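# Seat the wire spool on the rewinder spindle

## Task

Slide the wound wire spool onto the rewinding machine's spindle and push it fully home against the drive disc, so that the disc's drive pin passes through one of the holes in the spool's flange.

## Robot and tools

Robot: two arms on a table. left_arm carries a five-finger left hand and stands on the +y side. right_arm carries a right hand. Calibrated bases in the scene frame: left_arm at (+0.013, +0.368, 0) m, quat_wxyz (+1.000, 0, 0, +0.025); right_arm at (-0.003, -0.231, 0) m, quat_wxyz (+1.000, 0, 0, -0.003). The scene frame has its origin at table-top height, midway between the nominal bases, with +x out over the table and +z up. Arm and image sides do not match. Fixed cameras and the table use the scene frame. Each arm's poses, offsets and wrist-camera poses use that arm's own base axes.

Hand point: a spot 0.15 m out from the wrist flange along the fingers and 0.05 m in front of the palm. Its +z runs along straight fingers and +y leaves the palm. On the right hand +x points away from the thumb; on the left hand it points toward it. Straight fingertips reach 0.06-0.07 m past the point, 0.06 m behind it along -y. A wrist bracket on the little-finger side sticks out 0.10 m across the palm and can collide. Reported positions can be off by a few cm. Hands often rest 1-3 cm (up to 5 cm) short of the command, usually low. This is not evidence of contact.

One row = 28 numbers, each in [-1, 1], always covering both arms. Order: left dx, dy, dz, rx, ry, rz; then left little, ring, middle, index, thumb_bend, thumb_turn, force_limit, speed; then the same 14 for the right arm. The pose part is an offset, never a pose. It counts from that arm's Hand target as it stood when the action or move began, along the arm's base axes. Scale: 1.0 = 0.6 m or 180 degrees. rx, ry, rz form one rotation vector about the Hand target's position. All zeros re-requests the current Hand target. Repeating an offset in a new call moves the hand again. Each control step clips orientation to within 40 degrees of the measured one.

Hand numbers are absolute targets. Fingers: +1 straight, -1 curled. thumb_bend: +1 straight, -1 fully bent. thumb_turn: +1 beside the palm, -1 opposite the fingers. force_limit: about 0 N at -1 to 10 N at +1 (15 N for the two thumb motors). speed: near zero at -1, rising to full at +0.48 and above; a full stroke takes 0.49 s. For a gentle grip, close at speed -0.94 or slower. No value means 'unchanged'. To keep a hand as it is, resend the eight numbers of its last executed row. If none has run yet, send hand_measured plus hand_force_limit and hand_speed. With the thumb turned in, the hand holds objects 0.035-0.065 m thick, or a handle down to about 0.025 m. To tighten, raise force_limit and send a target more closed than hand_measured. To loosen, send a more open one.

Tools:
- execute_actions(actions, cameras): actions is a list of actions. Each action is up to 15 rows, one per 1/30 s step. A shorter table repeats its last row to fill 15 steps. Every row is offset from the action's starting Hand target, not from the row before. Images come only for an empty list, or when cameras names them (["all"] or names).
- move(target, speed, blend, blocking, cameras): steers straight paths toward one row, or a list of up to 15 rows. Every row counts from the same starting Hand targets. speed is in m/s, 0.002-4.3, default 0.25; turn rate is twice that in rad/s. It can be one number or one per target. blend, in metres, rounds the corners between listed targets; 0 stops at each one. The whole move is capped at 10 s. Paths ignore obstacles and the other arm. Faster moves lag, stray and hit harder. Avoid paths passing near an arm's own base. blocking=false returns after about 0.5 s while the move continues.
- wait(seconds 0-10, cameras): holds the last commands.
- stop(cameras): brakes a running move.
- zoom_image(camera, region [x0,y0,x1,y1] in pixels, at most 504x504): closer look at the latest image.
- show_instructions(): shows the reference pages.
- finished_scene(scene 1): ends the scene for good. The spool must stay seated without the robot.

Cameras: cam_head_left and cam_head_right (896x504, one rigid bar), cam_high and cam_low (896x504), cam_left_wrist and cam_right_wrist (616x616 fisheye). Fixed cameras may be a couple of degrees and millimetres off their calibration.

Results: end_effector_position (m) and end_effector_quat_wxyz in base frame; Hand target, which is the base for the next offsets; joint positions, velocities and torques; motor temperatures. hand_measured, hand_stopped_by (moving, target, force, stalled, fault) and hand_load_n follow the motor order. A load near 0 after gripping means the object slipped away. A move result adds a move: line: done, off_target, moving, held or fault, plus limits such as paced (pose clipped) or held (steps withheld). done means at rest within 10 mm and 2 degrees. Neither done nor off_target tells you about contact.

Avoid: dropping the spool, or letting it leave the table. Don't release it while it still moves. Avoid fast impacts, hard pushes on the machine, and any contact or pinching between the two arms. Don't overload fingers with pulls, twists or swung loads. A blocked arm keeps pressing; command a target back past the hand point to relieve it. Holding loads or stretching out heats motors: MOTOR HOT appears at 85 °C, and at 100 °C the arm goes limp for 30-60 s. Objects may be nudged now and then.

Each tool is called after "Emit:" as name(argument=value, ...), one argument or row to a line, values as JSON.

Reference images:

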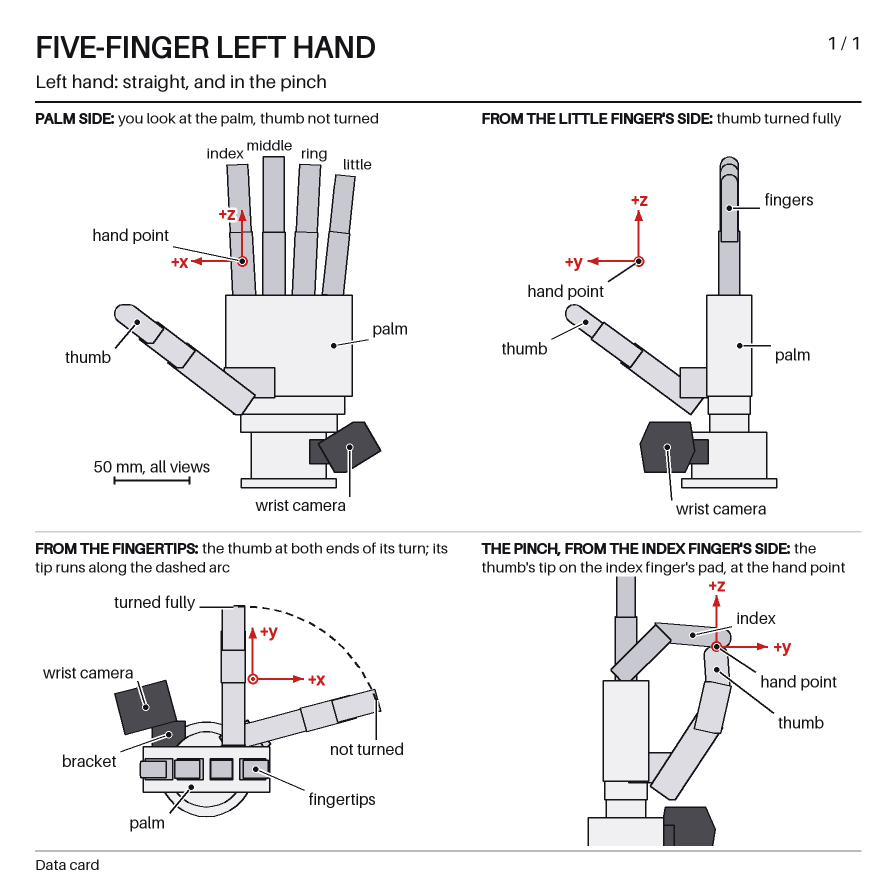

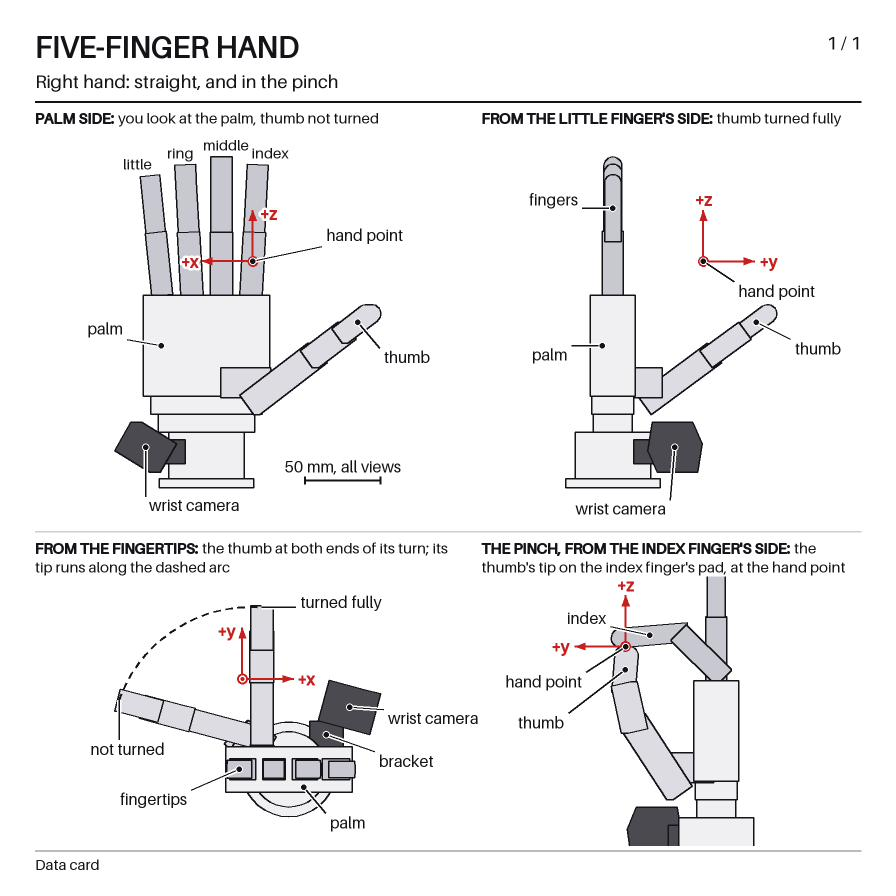

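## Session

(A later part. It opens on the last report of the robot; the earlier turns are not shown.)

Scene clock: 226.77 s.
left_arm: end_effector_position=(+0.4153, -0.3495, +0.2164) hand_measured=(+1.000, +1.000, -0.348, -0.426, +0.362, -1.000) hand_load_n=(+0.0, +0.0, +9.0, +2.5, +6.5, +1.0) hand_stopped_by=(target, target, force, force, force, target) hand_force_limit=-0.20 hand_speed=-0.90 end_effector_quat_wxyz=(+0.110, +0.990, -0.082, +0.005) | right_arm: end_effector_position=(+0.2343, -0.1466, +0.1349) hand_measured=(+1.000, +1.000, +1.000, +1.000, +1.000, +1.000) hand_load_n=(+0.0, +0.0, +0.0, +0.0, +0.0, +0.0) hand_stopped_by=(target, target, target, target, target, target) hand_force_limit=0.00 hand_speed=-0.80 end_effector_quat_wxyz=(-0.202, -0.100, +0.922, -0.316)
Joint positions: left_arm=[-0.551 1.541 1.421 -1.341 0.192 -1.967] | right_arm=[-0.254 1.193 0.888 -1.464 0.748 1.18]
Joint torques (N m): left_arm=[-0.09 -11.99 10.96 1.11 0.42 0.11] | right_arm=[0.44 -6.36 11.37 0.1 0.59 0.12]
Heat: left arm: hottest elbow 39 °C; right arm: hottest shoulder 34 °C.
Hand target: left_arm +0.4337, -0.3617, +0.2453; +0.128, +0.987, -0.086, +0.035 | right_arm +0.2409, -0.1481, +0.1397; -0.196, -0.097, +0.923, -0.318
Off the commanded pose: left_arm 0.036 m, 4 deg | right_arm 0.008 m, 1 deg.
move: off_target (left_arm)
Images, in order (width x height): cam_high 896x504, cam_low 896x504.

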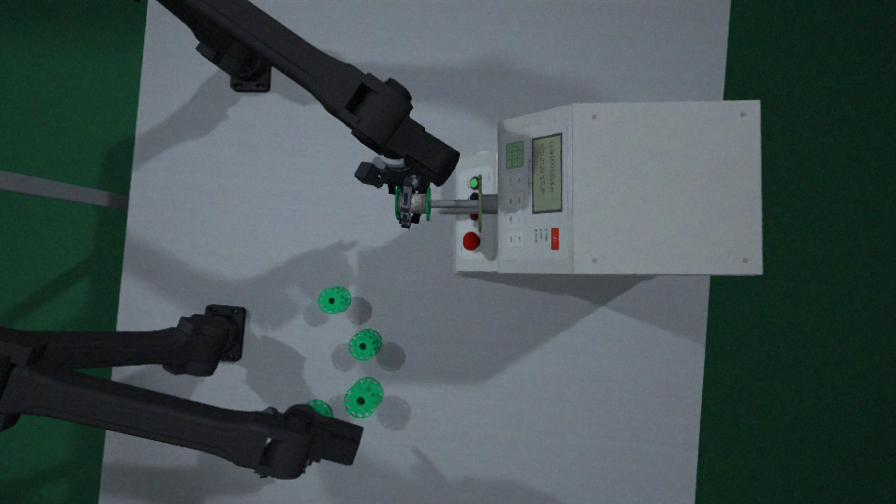

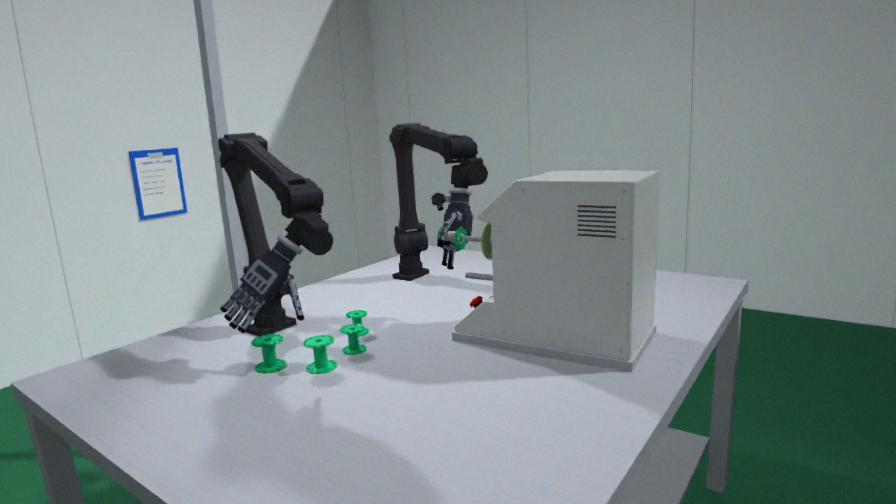

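Emit:
move(
  target=[
    [0.005, 0.006, 0.002, 0, 0, 0, 1,1,-0.4,-0.6,0.1,-1,-0.2,-0.9, 0,0,0,0,0,0,1,1,1,1,1,1,0,-0.8],
    [0.030, 0.0066, 0.002, 0, 0, 0, 1,1,-0.4,-0.6,0.1,-1,-0.2,-0.9, 0,0,0,0,0,0,1,1,1,1,1,1,0,-0.8],
  ],
  speed=0.03,
  blend=0.002,
  cameras=["cam_high","cam_low"],
)

Emit:
zoom_image(
  camera="cam_high",
  region=[390, 180, 450, 230],
)

Emit:
zoom_image(
  camera="cam_low",
  region=[430, 210, 502, 270],
)

Scene clock: 229.33 s.
left_arm: end_effector_position=(+0.4195, -0.3498, +0.2182) hand_measured=(+1.000, +1.000, -0.348, -0.426, +0.362, -1.000) hand_load_n=(+0.0, +0.0, +9.0, +1.5, +6.5, +1.0) hand_stopped_by=(target, target, force, force, force, target) hand_force_limit=-0.20 hand_speed=-0.90 end_effector_quat_wxyz=(+0.110, +0.990, -0.089, -0.001) | right_arm: end_effector_position=(+0.2343, -0.1466, +0.1349) hand_measured=(+1.000, +1.000, +1.000, +1.000, +1.000, +1.000) hand_load_n=(+0.0, +0.5, +0.0, +0.0, +0.0, -0.5) hand_stopped_by=(target, target, target, target, target, target) hand_force_limit=0.00 hand_speed=-0.80 end_effector_quat_wxyz=(-0.202, -0.100, +0.922, -0.316)
Joint positions: left_arm=[-0.543 1.559 1.448 -1.363 0.198 -1.944] | right_arm=[-0.254 1.193 0.888 -1.464 0.748 1.18]
Joint torques (N m): left_arm=[1.32 -11.28 11.92 1.39 0.36 0.15] | right_arm=[0.5 -6.3 11.37 0.13 0.59 0.12]
Heat: left arm: hottest elbow 39 °C; right arm: hottest shoulder 34 °C.
Hand target: left_arm +0.4516, -0.3577, +0.2467; +0.128, +0.987, -0.086, +0.035 | right_arm +0.2409, -0.1481, +0.1397; -0.196, -0.097, +0.923, -0.318
Off the commanded pose: left_arm 0.044 m, 5 deg | right_arm 0.008 m, 1 deg.
move: off_target (left_arm)
Images, in order (width x height): cam_high 896x504, cam_low 896x504.

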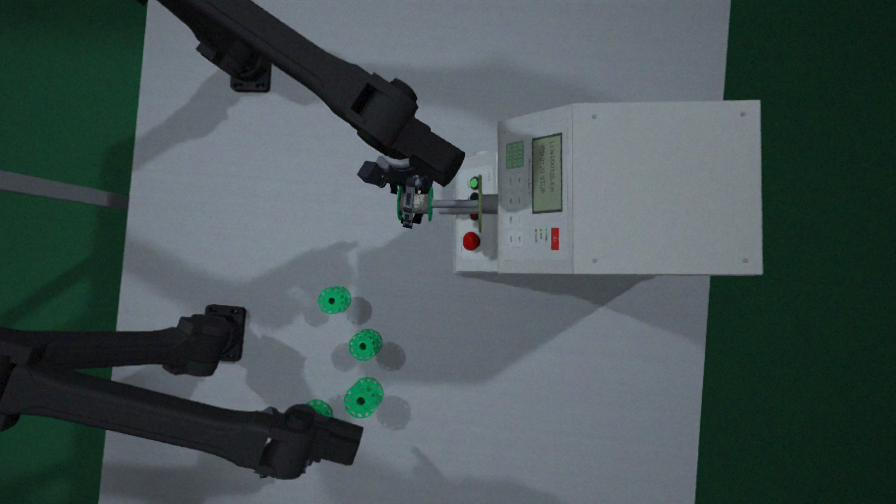

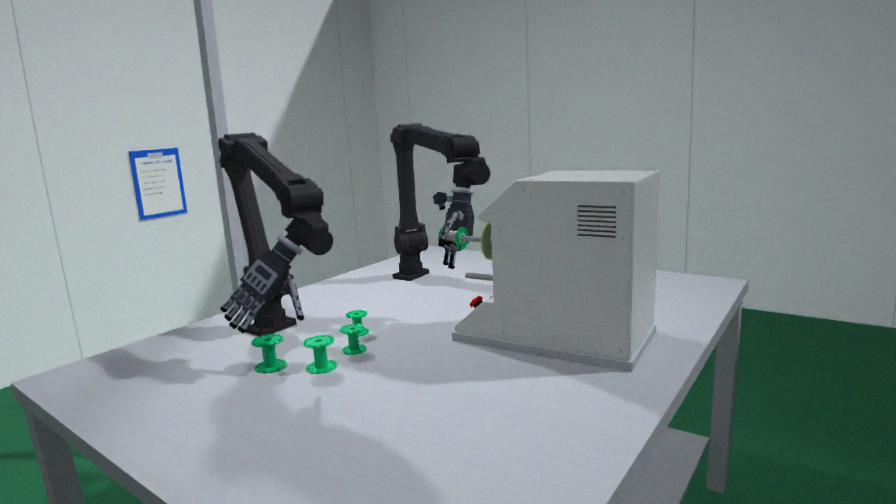

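Scaled by 8.400 from the camera's 896x504 image, which has a finer 1280x720 frame.

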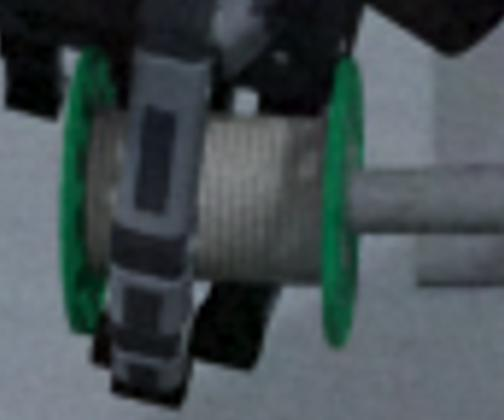

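Scaled by 7.000 from the camera's 896x504 image, which has a finer 1280x720 frame.

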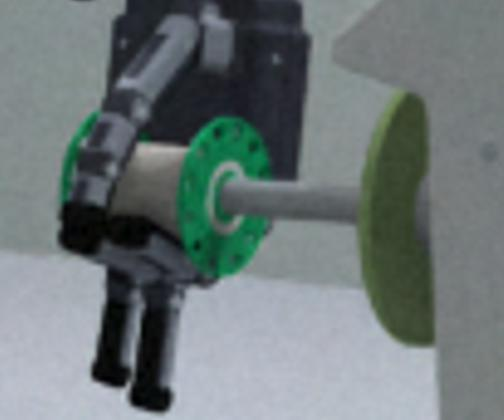

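Emit:
zoom_image(
  camera="cam_low",
  region=[452, 224, 476, 254],
)

Emit:
zoom_image(
  camera="cam_high",
  region=[420, 190, 450, 220],
)

Scaled by 16.800 from the camera's 896x504 image, which has a finer 1280x720 frame.

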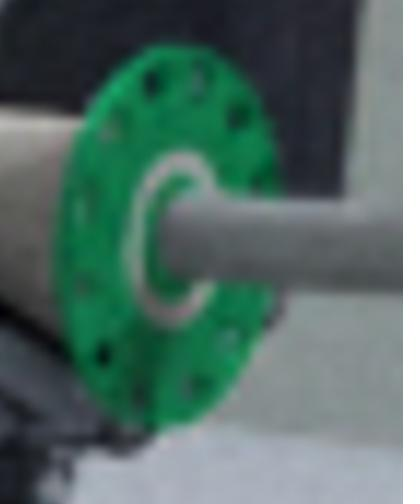

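Scaled by 16.800 from the camera's 896x504 image, which has a finer 1280x720 frame.

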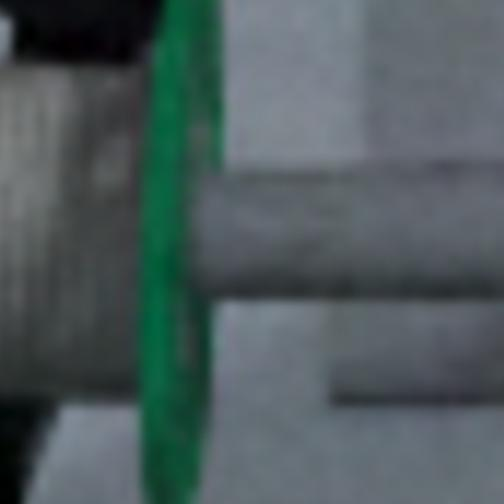

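Emit:
move(
  target=[0.001, -0.014, 0.005, 0, 0, 0.008, 1,1,-0.4,-0.6,0.1,-1,-0.2,-0.9, 0,0,0,0,0,0,1,1,1,1,1,1,0,-0.8],
  speed=0.03,
  cameras=["cam_high","cam_low"],
)

Emit:
zoom_image(
  camera="cam_high",
  region=[390, 180, 450, 230],
)

Emit:
zoom_image(
  camera="cam_low",
  region=[452, 224, 476, 254],
)

Scene clock: 236.90 s.
left_arm: end_effector_position=(+0.4200, -0.3497, +0.2184) hand_measured=(+1.000, +1.000, -0.348, -0.426, +0.362, -1.000) hand_load_n=(+0.0, +0.0, +9.0, +1.0, +6.5, +1.0) hand_stopped_by=(target, target, force, force, force, target) hand_force_limit=-0.20 hand_speed=-0.90 end_effector_quat_wxyz=(+0.109, +0.990, -0.086, -0.003) | right_arm: end_effector_position=(+0.2343, -0.1466, +0.1349) hand_measured=(+1.000, +1.000, +1.000, +1.000, +1.000, +1.000) hand_load_n=(+0.0, +0.0, +0.0, +0.0, +0.0, +0.0) hand_stopped_by=(target, target, target, target, target, target) hand_force_limit=0.00 hand_speed=-0.80 end_effector_quat_wxyz=(-0.202, -0.100, +0.922, -0.316)
Joint positions: left_arm=[-0.543 1.562 1.454 -1.371 0.198 -1.951] | right_arm=[-0.254 1.193 0.888 -1.464 0.748 1.18]
Joint torques (N m): left_arm=[-0.09 -11.28 12.41 1.63 0.18 -0.18] | right_arm=[0.38 -6.3 11.37 0.09 0.59 0.12]
Heat: left arm: hottest elbow 40 °C; right arm: hottest shoulder 34 °C.
Hand target: left_arm +0.4522, -0.3661, +0.2496; +0.127, +0.988, -0.074, +0.037 | right_arm +0.2409, -0.1481, +0.1397; -0.196, -0.097, +0.923, -0.318
Off the commanded pose: left_arm 0.048 m, 5 deg | right_arm 0.008 m, 1 deg.
move: off_target (left_arm)
Images, in order (width x height): cam_high 896x504, cam_low 896x504.

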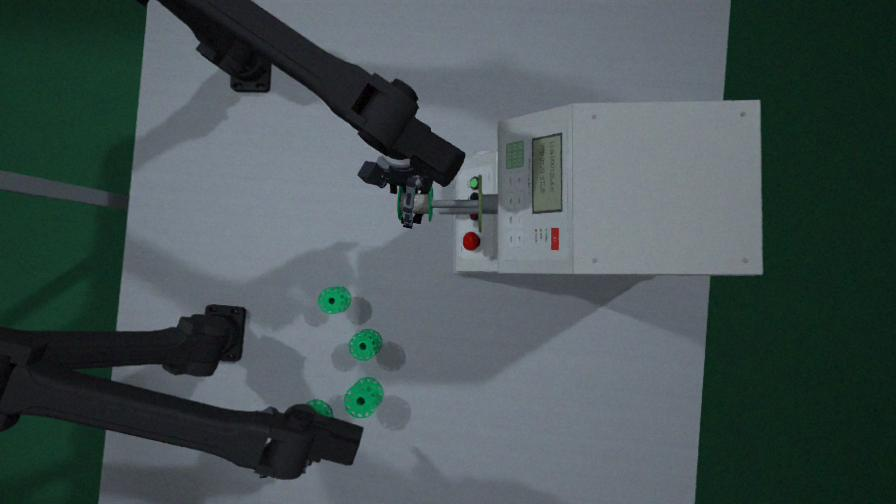

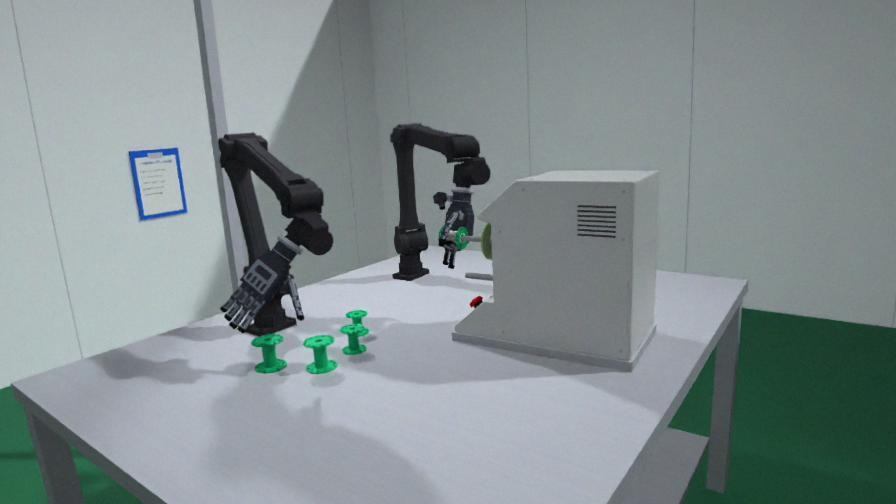

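Scaled by 8.400 from the camera's 896x504 image, which has a finer 1280x720 frame.

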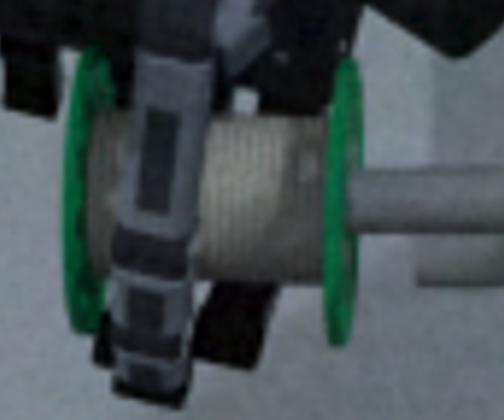

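Scaled by 16.800 from the camera's 896x504 image, which has a finer 1280x720 frame.

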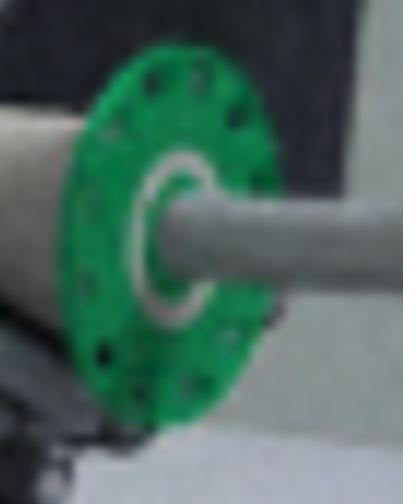

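Emit:
zoom_image(
  camera="cam_high",
  region=[340, 365, 390, 425],
)

Emit:
zoom_image(
  camera="cam_high",
  region=[425, 190, 449, 214],
)

Scaled by 8.400 from the camera's 896x504 image, which has a finer 1280x720 frame.

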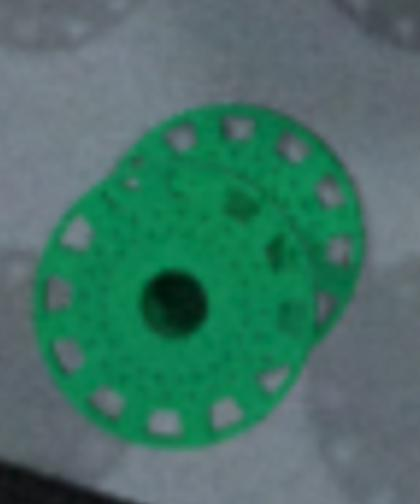

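Scaled by 21.000 from the camera's 896x504 image, which has a finer 1280x720 frame.

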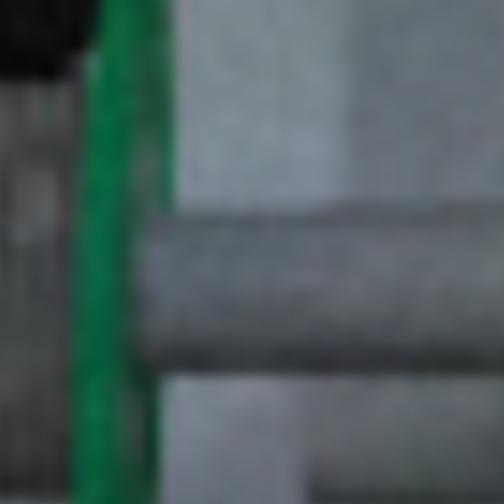

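Emit:
wait(
  seconds=0,
  cameras=["cam_left_wrist","cam_head_left","cam_head_right"],
)

Emit:
zoom_image(
  camera="cam_head_right",
  region=[400, 120, 500, 220],
)

Emit:
zoom_image(
  camera="cam_head_left",
  region=[380, 110, 480, 220],
)

Scene clock: 243.67 s.
left_arm: end_effector_position=(+0.4200, -0.3497, +0.2184) hand_measured=(+1.000, +1.000, -0.348, -0.426, +0.362, -1.000) hand_load_n=(+0.0, +0.0, +9.0, +1.5, +6.5, +1.0) hand_stopped_by=(target, target, force, force, force, target) hand_force_limit=-0.20 hand_speed=-0.90 end_effector_quat_wxyz=(+0.109, +0.990, -0.085, -0.003) | right_arm: end_effector_position=(+0.2343, -0.1466, +0.1349) hand_measured=(+1.000, +1.000, +1.000, +1.000, +1.000, +1.000) hand_load_n=(+0.0, +0.0, +0.0, +0.0, +0.0, +0.0) hand_stopped_by=(target, target, target, target, target, target) hand_force_limit=0.00 hand_speed=-0.80 end_effector_quat_wxyz=(-0.202, -0.100, +0.922, -0.316)
Joint positions: left_arm=[-0.543 1.562 1.454 -1.371 0.198 -1.951] | right_arm=[-0.254 1.193 0.888 -1.464 0.748 1.18]
Joint torques (N m): left_arm=[0.26 -11.46 12.4 1.59 0.2 -0.18] | right_arm=[0.5 -6.36 11.36 0.12 0.59 0.12]
Heat: left arm: hottest elbow 40 °C; right arm: hottest shoulder 34 °C.
Hand target: left_arm +0.4522, -0.3661, +0.2495; +0.127, +0.988, -0.074, +0.037 | right_arm +0.2409, -0.1481, +0.1397; -0.196, -0.097, +0.923, -0.318
Off the commanded pose: left_arm 0.048 m, 5 deg | right_arm 0.008 m, 1 deg.
camera_calibration:
cam_left_wrist: T_world_to_cam=[[0.37792, 0.898981, -0.22138, 0.202489], [0.792681, -0.190634, 0.579065, -0.530694], [0.478366, -0.394324, -0.784649, -0.0522423], [0, 0, 0, 1]] pos_world=[0.369137, -0.303802, 0.311141]
Images, in order (width x height): cam_head_left 896x504, cam_head_right 896x504, cam_left_wrist 616x616.

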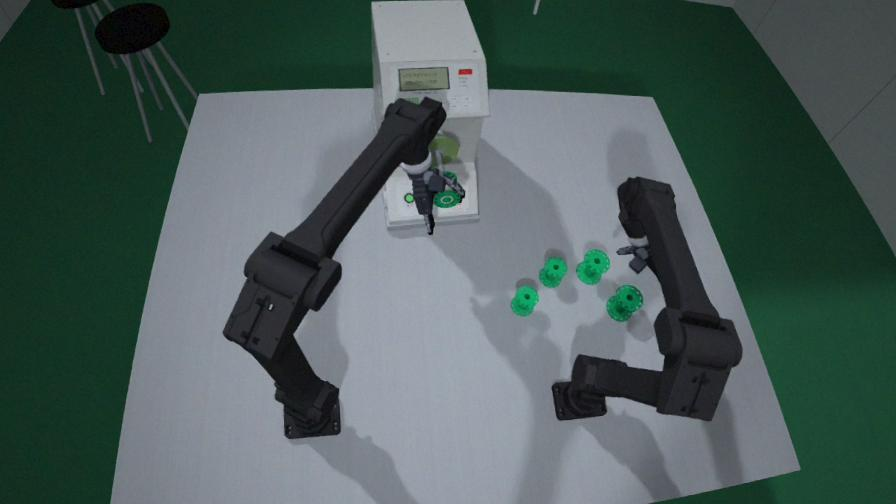

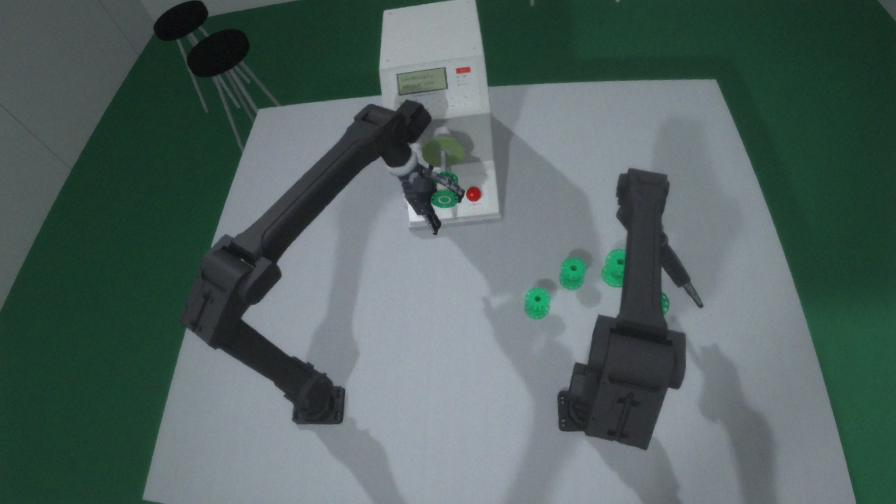

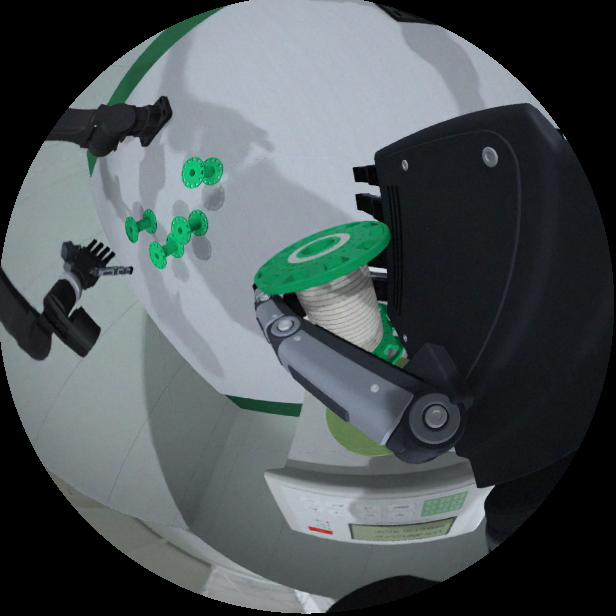

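Scaled by 5.040 from the camera's 896x504 image, which has a finer 1280x720 frame.

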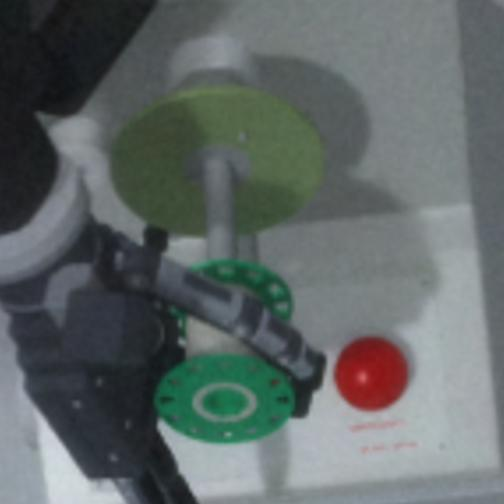

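Scaled by 4.582 from the camera's 896x504 image, which has a finer 1280x720 frame.

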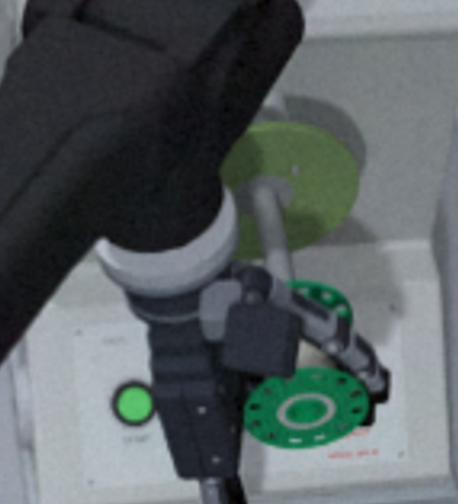

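Emit:
zoom_image(
  camera="cam_left_wrist",
  region=[240, 200, 440, 400],
)

Emit:
zoom_image(
  camera="cam_head_left",
  region=[430, 185, 465, 212],
)

Emit:
zoom_image(
  camera="cam_head_right",
  region=[428, 170, 468, 212],
)

Scaled by 2.520 from the camera's 616x616 image, which has a finer 880x880 frame.

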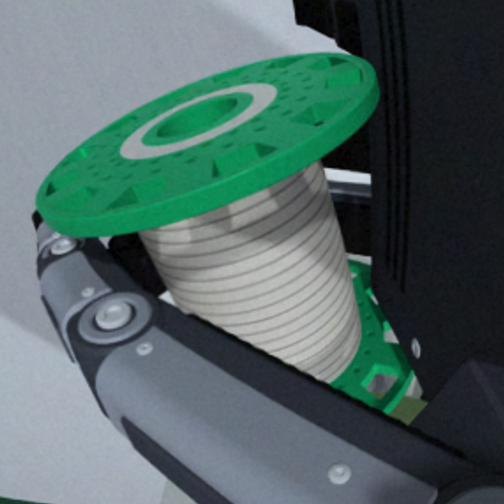

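Scaled by 14.400 from the camera's 896x504 image, which has a finer 1280x720 frame.

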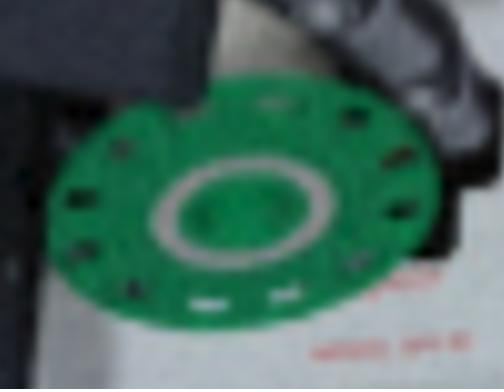

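Scaled by 12.000 from the camera's 896x504 image, which has a finer 1280x720 frame.

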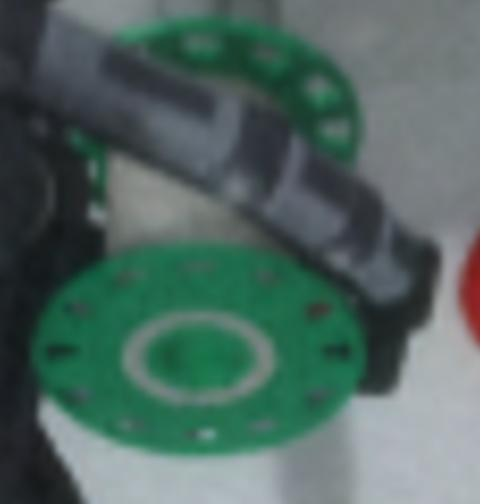

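Emit:
wait(
  seconds=0,
  cameras=["cam_low","cam_high"],
)

Emit:
zoom_image(
  camera="cam_low",
  region=[456, 230, 470, 246],
)

Scene clock: 247.83 s.
left_arm: end_effector_position=(+0.4200, -0.3497, +0.2184) hand_measured=(+1.000, +1.000, -0.348, -0.426, +0.362, -1.000) hand_load_n=(+0.0, +0.0, +9.0, +1.5, +6.5, +0.5) hand_stopped_by=(target, target, force, force, force, target) hand_force_limit=-0.20 hand_speed=-0.90 end_effector_quat_wxyz=(+0.109, +0.990, -0.085, -0.003) | right_arm: end_effector_position=(+0.2343, -0.1466, +0.1349) hand_measured=(+1.000, +1.000, +1.000, +1.000, +1.000, +1.000) hand_load_n=(+0.0, +0.5, +0.0, +0.0, +0.0, +0.0) hand_stopped_by=(target, target, target, target, target, target) hand_force_limit=0.00 hand_speed=-0.80 end_effector_quat_wxyz=(-0.202, -0.100, +0.922, -0.316)
Joint positions: left_arm=[-0.543 1.562 1.454 -1.371 0.198 -1.951] | right_arm=[-0.254 1.193 0.888 -1.464 0.748 1.18]
Joint torques (N m): left_arm=[-0.15 -11.75 12.45 1.62 0.18 -0.17] | right_arm=[0.44 -6.36 11.38 0.12 0.58 0.12]
Heat: left arm: hottest elbow 41 °C; right arm: hottest shoulder 34 °C.
Hand target: left_arm +0.4522, -0.3661, +0.2495; +0.127, +0.988, -0.074, +0.037 | right_arm +0.2409, -0.1481, +0.1397; -0.196, -0.097, +0.923, -0.318
Off the commanded pose: left_arm 0.048 m, 5 deg | right_arm 0.008 m, 1 deg.
Images, in order (width x height): cam_high 896x504, cam_low 896x504.

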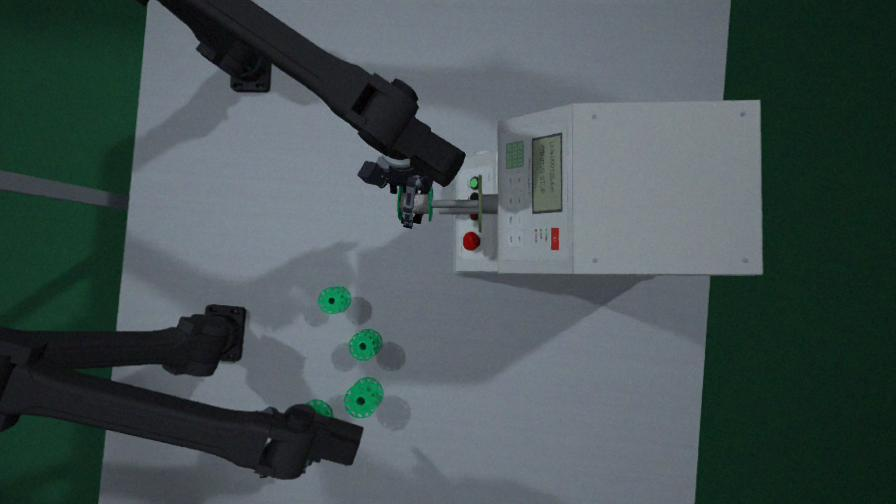

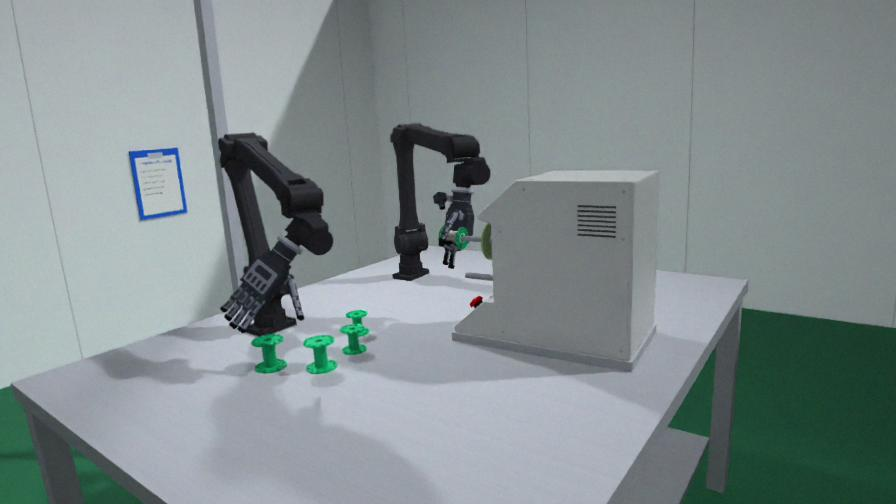

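Scaled by 31.500 from the camera's 896x504 image, which has a finer 1280x720 frame.

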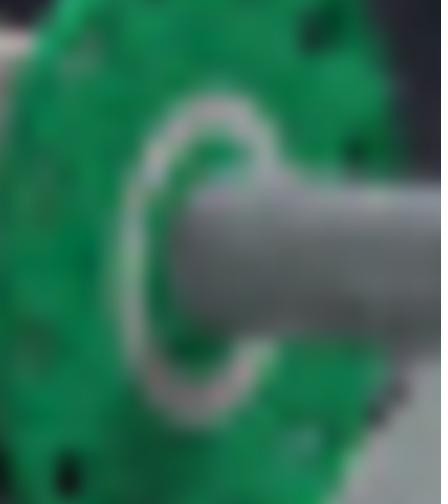

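Emit:
move(
  target=[0.010, 0.0095, 0.0, 0, 0, 0, 1,1,-0.4,-0.6,0.1,-1,-0.2,-0.9, 0,0,0,0,0,0,1,1,1,1,1,1,0,-0.8],
  speed=0.03,
  cameras=["cam_high","cam_low"],
)

Emit:
zoom_image(
  camera="cam_high",
  region=[390, 180, 450, 230],
)

Emit:
zoom_image(
  camera="cam_low",
  region=[456, 230, 470, 246],
)

Scene clock: 251.17 s.
left_arm: end_effector_position=(+0.4199, -0.3497, +0.2185) hand_measured=(+1.000, +1.000, -0.348, -0.426, +0.362, -1.000) hand_load_n=(+0.0, +0.0, +9.0, +1.0, +6.5, +0.5) hand_stopped_by=(target, target, force, force, force, target) hand_force_limit=-0.20 hand_speed=-0.90 end_effector_quat_wxyz=(+0.107, +0.991, -0.085, -0.006) | right_arm: end_effector_position=(+0.2343, -0.1466, +0.1349) hand_measured=(+1.000, +1.000, +1.000, +1.000, +1.000, +1.000) hand_load_n=(+0.0, +0.0, +0.0, +0.0, +0.0, +0.0) hand_stopped_by=(target, target, target, target, target, target) hand_force_limit=0.00 hand_speed=-0.80 end_effector_quat_wxyz=(-0.202, -0.100, +0.922, -0.316)
Joint positions: left_arm=[-0.543 1.566 1.459 -1.379 0.198 -1.951] | right_arm=[-0.254 1.193 0.888 -1.464 0.748 1.18]
Joint torques (N m): left_arm=[1.14 -11.34 12.46 1.78 0.21 -0.06] | right_arm=[0.5 -6.36 11.36 0.12 0.59 0.12]
Heat: left arm: hottest elbow 41 °C; right arm: hottest shoulder 34 °C.
Hand target: left_arm +0.4582, -0.3604, +0.2495; +0.127, +0.988, -0.074, +0.037 | right_arm +0.2409, -0.1481, +0.1397; -0.196, -0.097, +0.923, -0.318
Off the commanded pose: left_arm 0.051 m, 6 deg | right_arm 0.008 m, 1 deg.
move: off_target (left_arm)
Images, in order (width x height): cam_high 896x504, cam_low 896x504.

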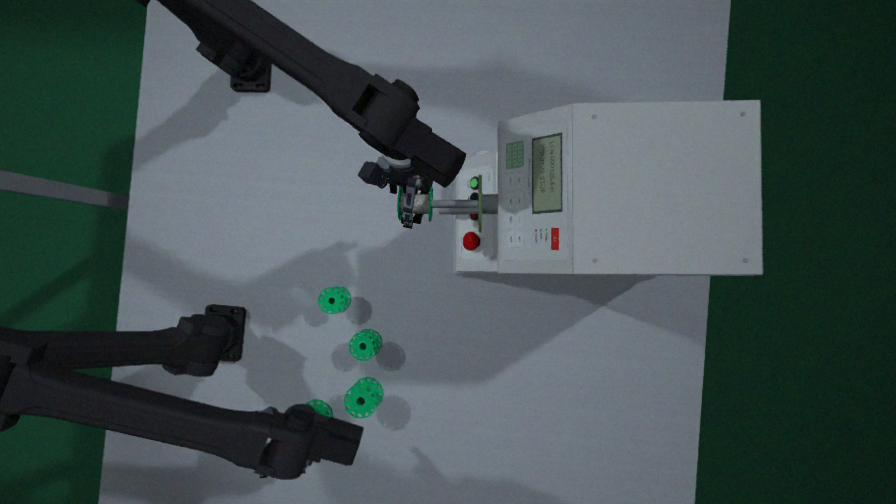

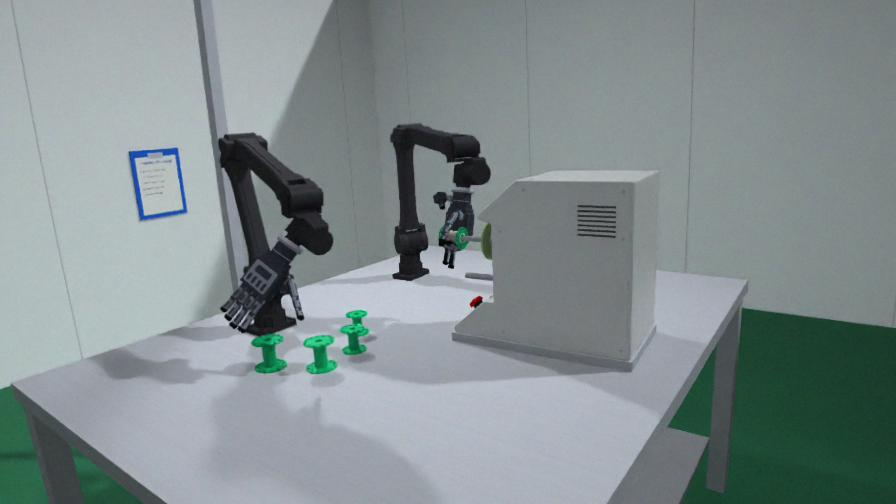

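Scaled by 8.400 from the camera's 896x504 image, which has a finer 1280x720 frame.

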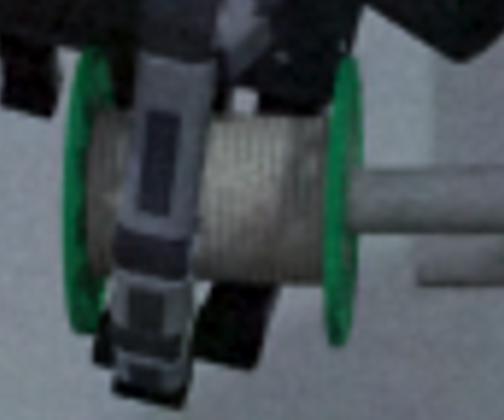

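Scaled by 31.500 from the camera's 896x504 image, which has a finer 1280x720 frame.

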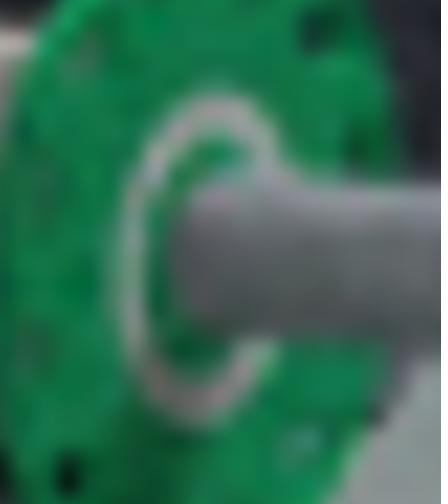

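Emit:
move(
  target=[
    [0.0, 0.0, 0.0, 0.008, 0, 0, 1,1,-0.4,-0.6,0.1,-1,-0.2,-0.9, 0,0,0,0,0,0,1,1,1,1,1,1,0,-0.8],
    [0.0, 0.0, 0.0, -0.012, 0, 0, 1,1,-0.4,-0.6,0.1,-1,-0.2,-0.9, 0,0,0,0,0,0,1,1,1,1,1,1,0,-0.8],
  ],
  speed=0.03,
)

Scene clock: 257.90 s.
left_arm: end_effector_position=(+0.4205, -0.3493, +0.2202) hand_measured=(+1.000, +1.000, -0.348, -0.426, +0.362, -1.000) hand_load_n=(+0.0, +0.0, +9.0, +3.0, +6.5, +0.5) hand_stopped_by=(target, target, force, force, force, target) hand_force_limit=-0.20 hand_speed=-0.90 end_effector_quat_wxyz=(+0.114, +0.990, -0.080, -0.018) | right_arm: end_effector_position=(+0.2343, -0.1466, +0.1349) hand_measured=(+1.000, +1.000, +1.000, +1.000, +1.000, +1.000) hand_load_n=(+0.0, +0.0, +0.0, +0.0, +0.5, +0.0) hand_stopped_by=(target, target, target, target, target, target) hand_force_limit=0.00 hand_speed=-0.80 end_effector_quat_wxyz=(-0.202, -0.100, +0.922, -0.316)
Joint positions: left_arm=[-0.534 1.576 1.473 -1.4 0.222 -1.951] | right_arm=[-0.254 1.193 0.888 -1.464 0.748 1.18]
Joint torques (N m): left_arm=[1.2 -13.04 10.07 3.59 0.6 0.02] | right_arm=[0.44 -6.36 11.37 0.12 0.58 0.12]
Heat: left arm: hottest elbow 42 °C; right arm: hottest shoulder 34 °C.
Hand target: left_arm +0.4582, -0.3604, +0.2495; +0.146, +0.986, -0.073, +0.038 | right_arm +0.2409, -0.1481, +0.1397; -0.196, -0.097, +0.923, -0.318
Off the commanded pose: left_arm 0.049 m, 7 deg | right_arm 0.008 m, 1 deg.
move: off_target (left_arm)

Emit:
wait(
  seconds=0,
  cameras=["cam_low","cam_high"],
)

Emit:
zoom_image(
  camera="cam_high",
  region=[390, 180, 450, 230],
)

Emit:
zoom_image(
  camera="cam_low",
  region=[430, 210, 502, 270],
)

Scene clock: 258.73 s.
left_arm: end_effector_position=(+0.4204, -0.3493, +0.2203) hand_measured=(+1.000, +1.000, -0.348, -0.426, +0.362, -1.000) hand_load_n=(+0.0, +0.0, +9.0, +2.5, +6.5, +1.0) hand_stopped_by=(target, target, force, force, force, target) hand_force_limit=-0.20 hand_speed=-0.90 end_effector_quat_wxyz=(+0.115, +0.990, -0.080, -0.018) | right_arm: end_effector_position=(+0.2343, -0.1466, +0.1349) hand_measured=(+1.000, +1.000, +1.000, +1.000, +1.000, +1.000) hand_load_n=(+0.0, +0.0, +0.0, +0.0, +0.0, +0.0) hand_stopped_by=(target, target, target, target, target, target) hand_force_limit=0.00 hand_speed=-0.80 end_effector_quat_wxyz=(-0.202, -0.100, +0.922, -0.316)
Joint positions: left_arm=[-0.534 1.576 1.473 -1.4 0.223 -1.951] | right_arm=[-0.254 1.193 0.888 -1.464 0.748 1.18]
Joint torques (N m): left_arm=[1.49 -13.04 10.14 3.49 0.58 0.01] | right_arm=[0.44 -6.42 11.37 0.12 0.58 0.12]
Heat: left arm: hottest elbow 42 °C; right arm: hottest shoulder 34 °C.
Hand target: left_arm +0.4581, -0.3605, +0.2495; +0.146, +0.986, -0.073, +0.038 | right_arm +0.2409, -0.1481, +0.1397; -0.196, -0.097, +0.923, -0.318
Off the commanded pose: left_arm 0.049 m, 7 deg | right_arm 0.008 m, 1 deg.
Images, in order (width x height): cam_high 896x504, cam_low 896x504.

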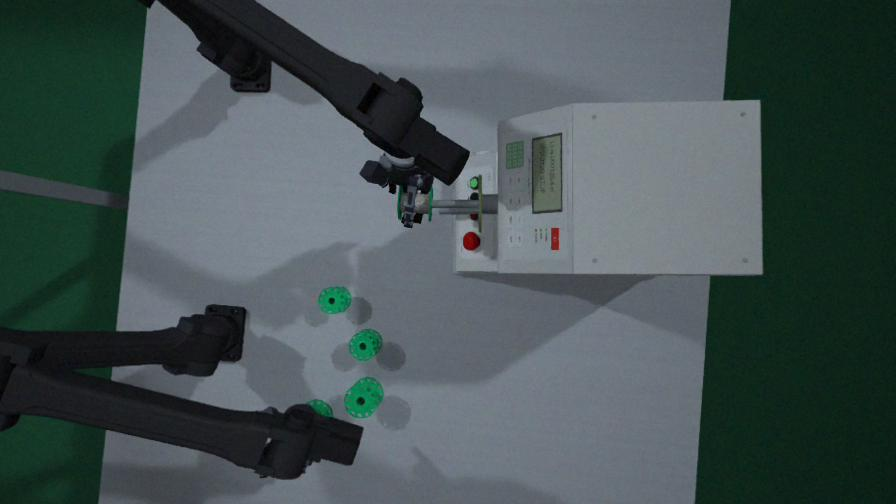

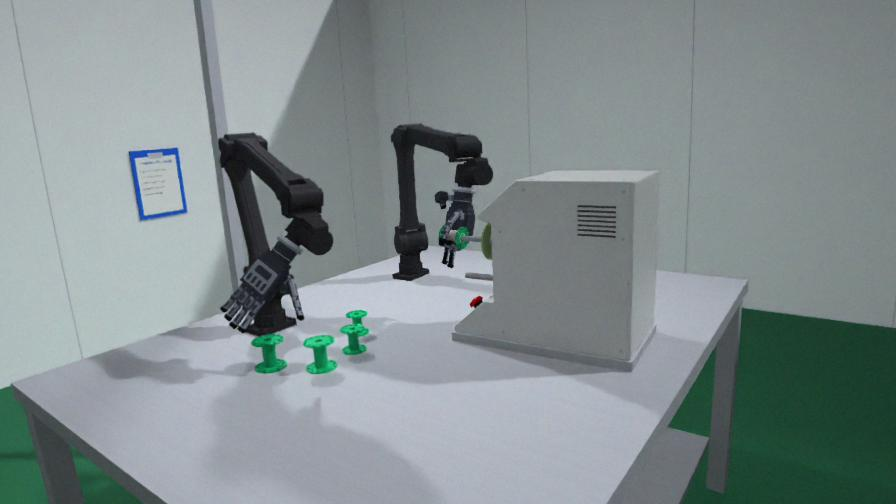

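Scaled by 8.400 from the camera's 896x504 image, which has a finer 1280x720 frame.

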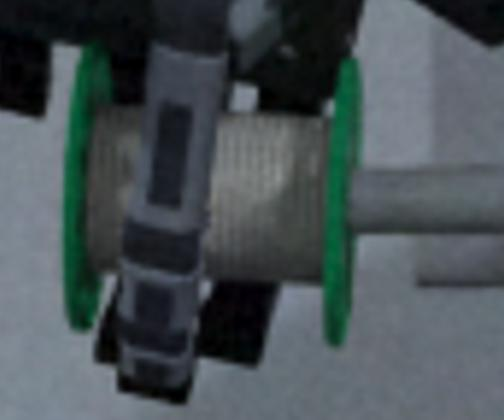

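Scaled by 7.000 from the camera's 896x504 image, which has a finer 1280x720 frame.

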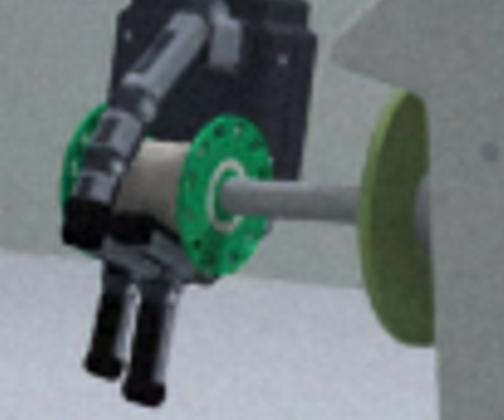

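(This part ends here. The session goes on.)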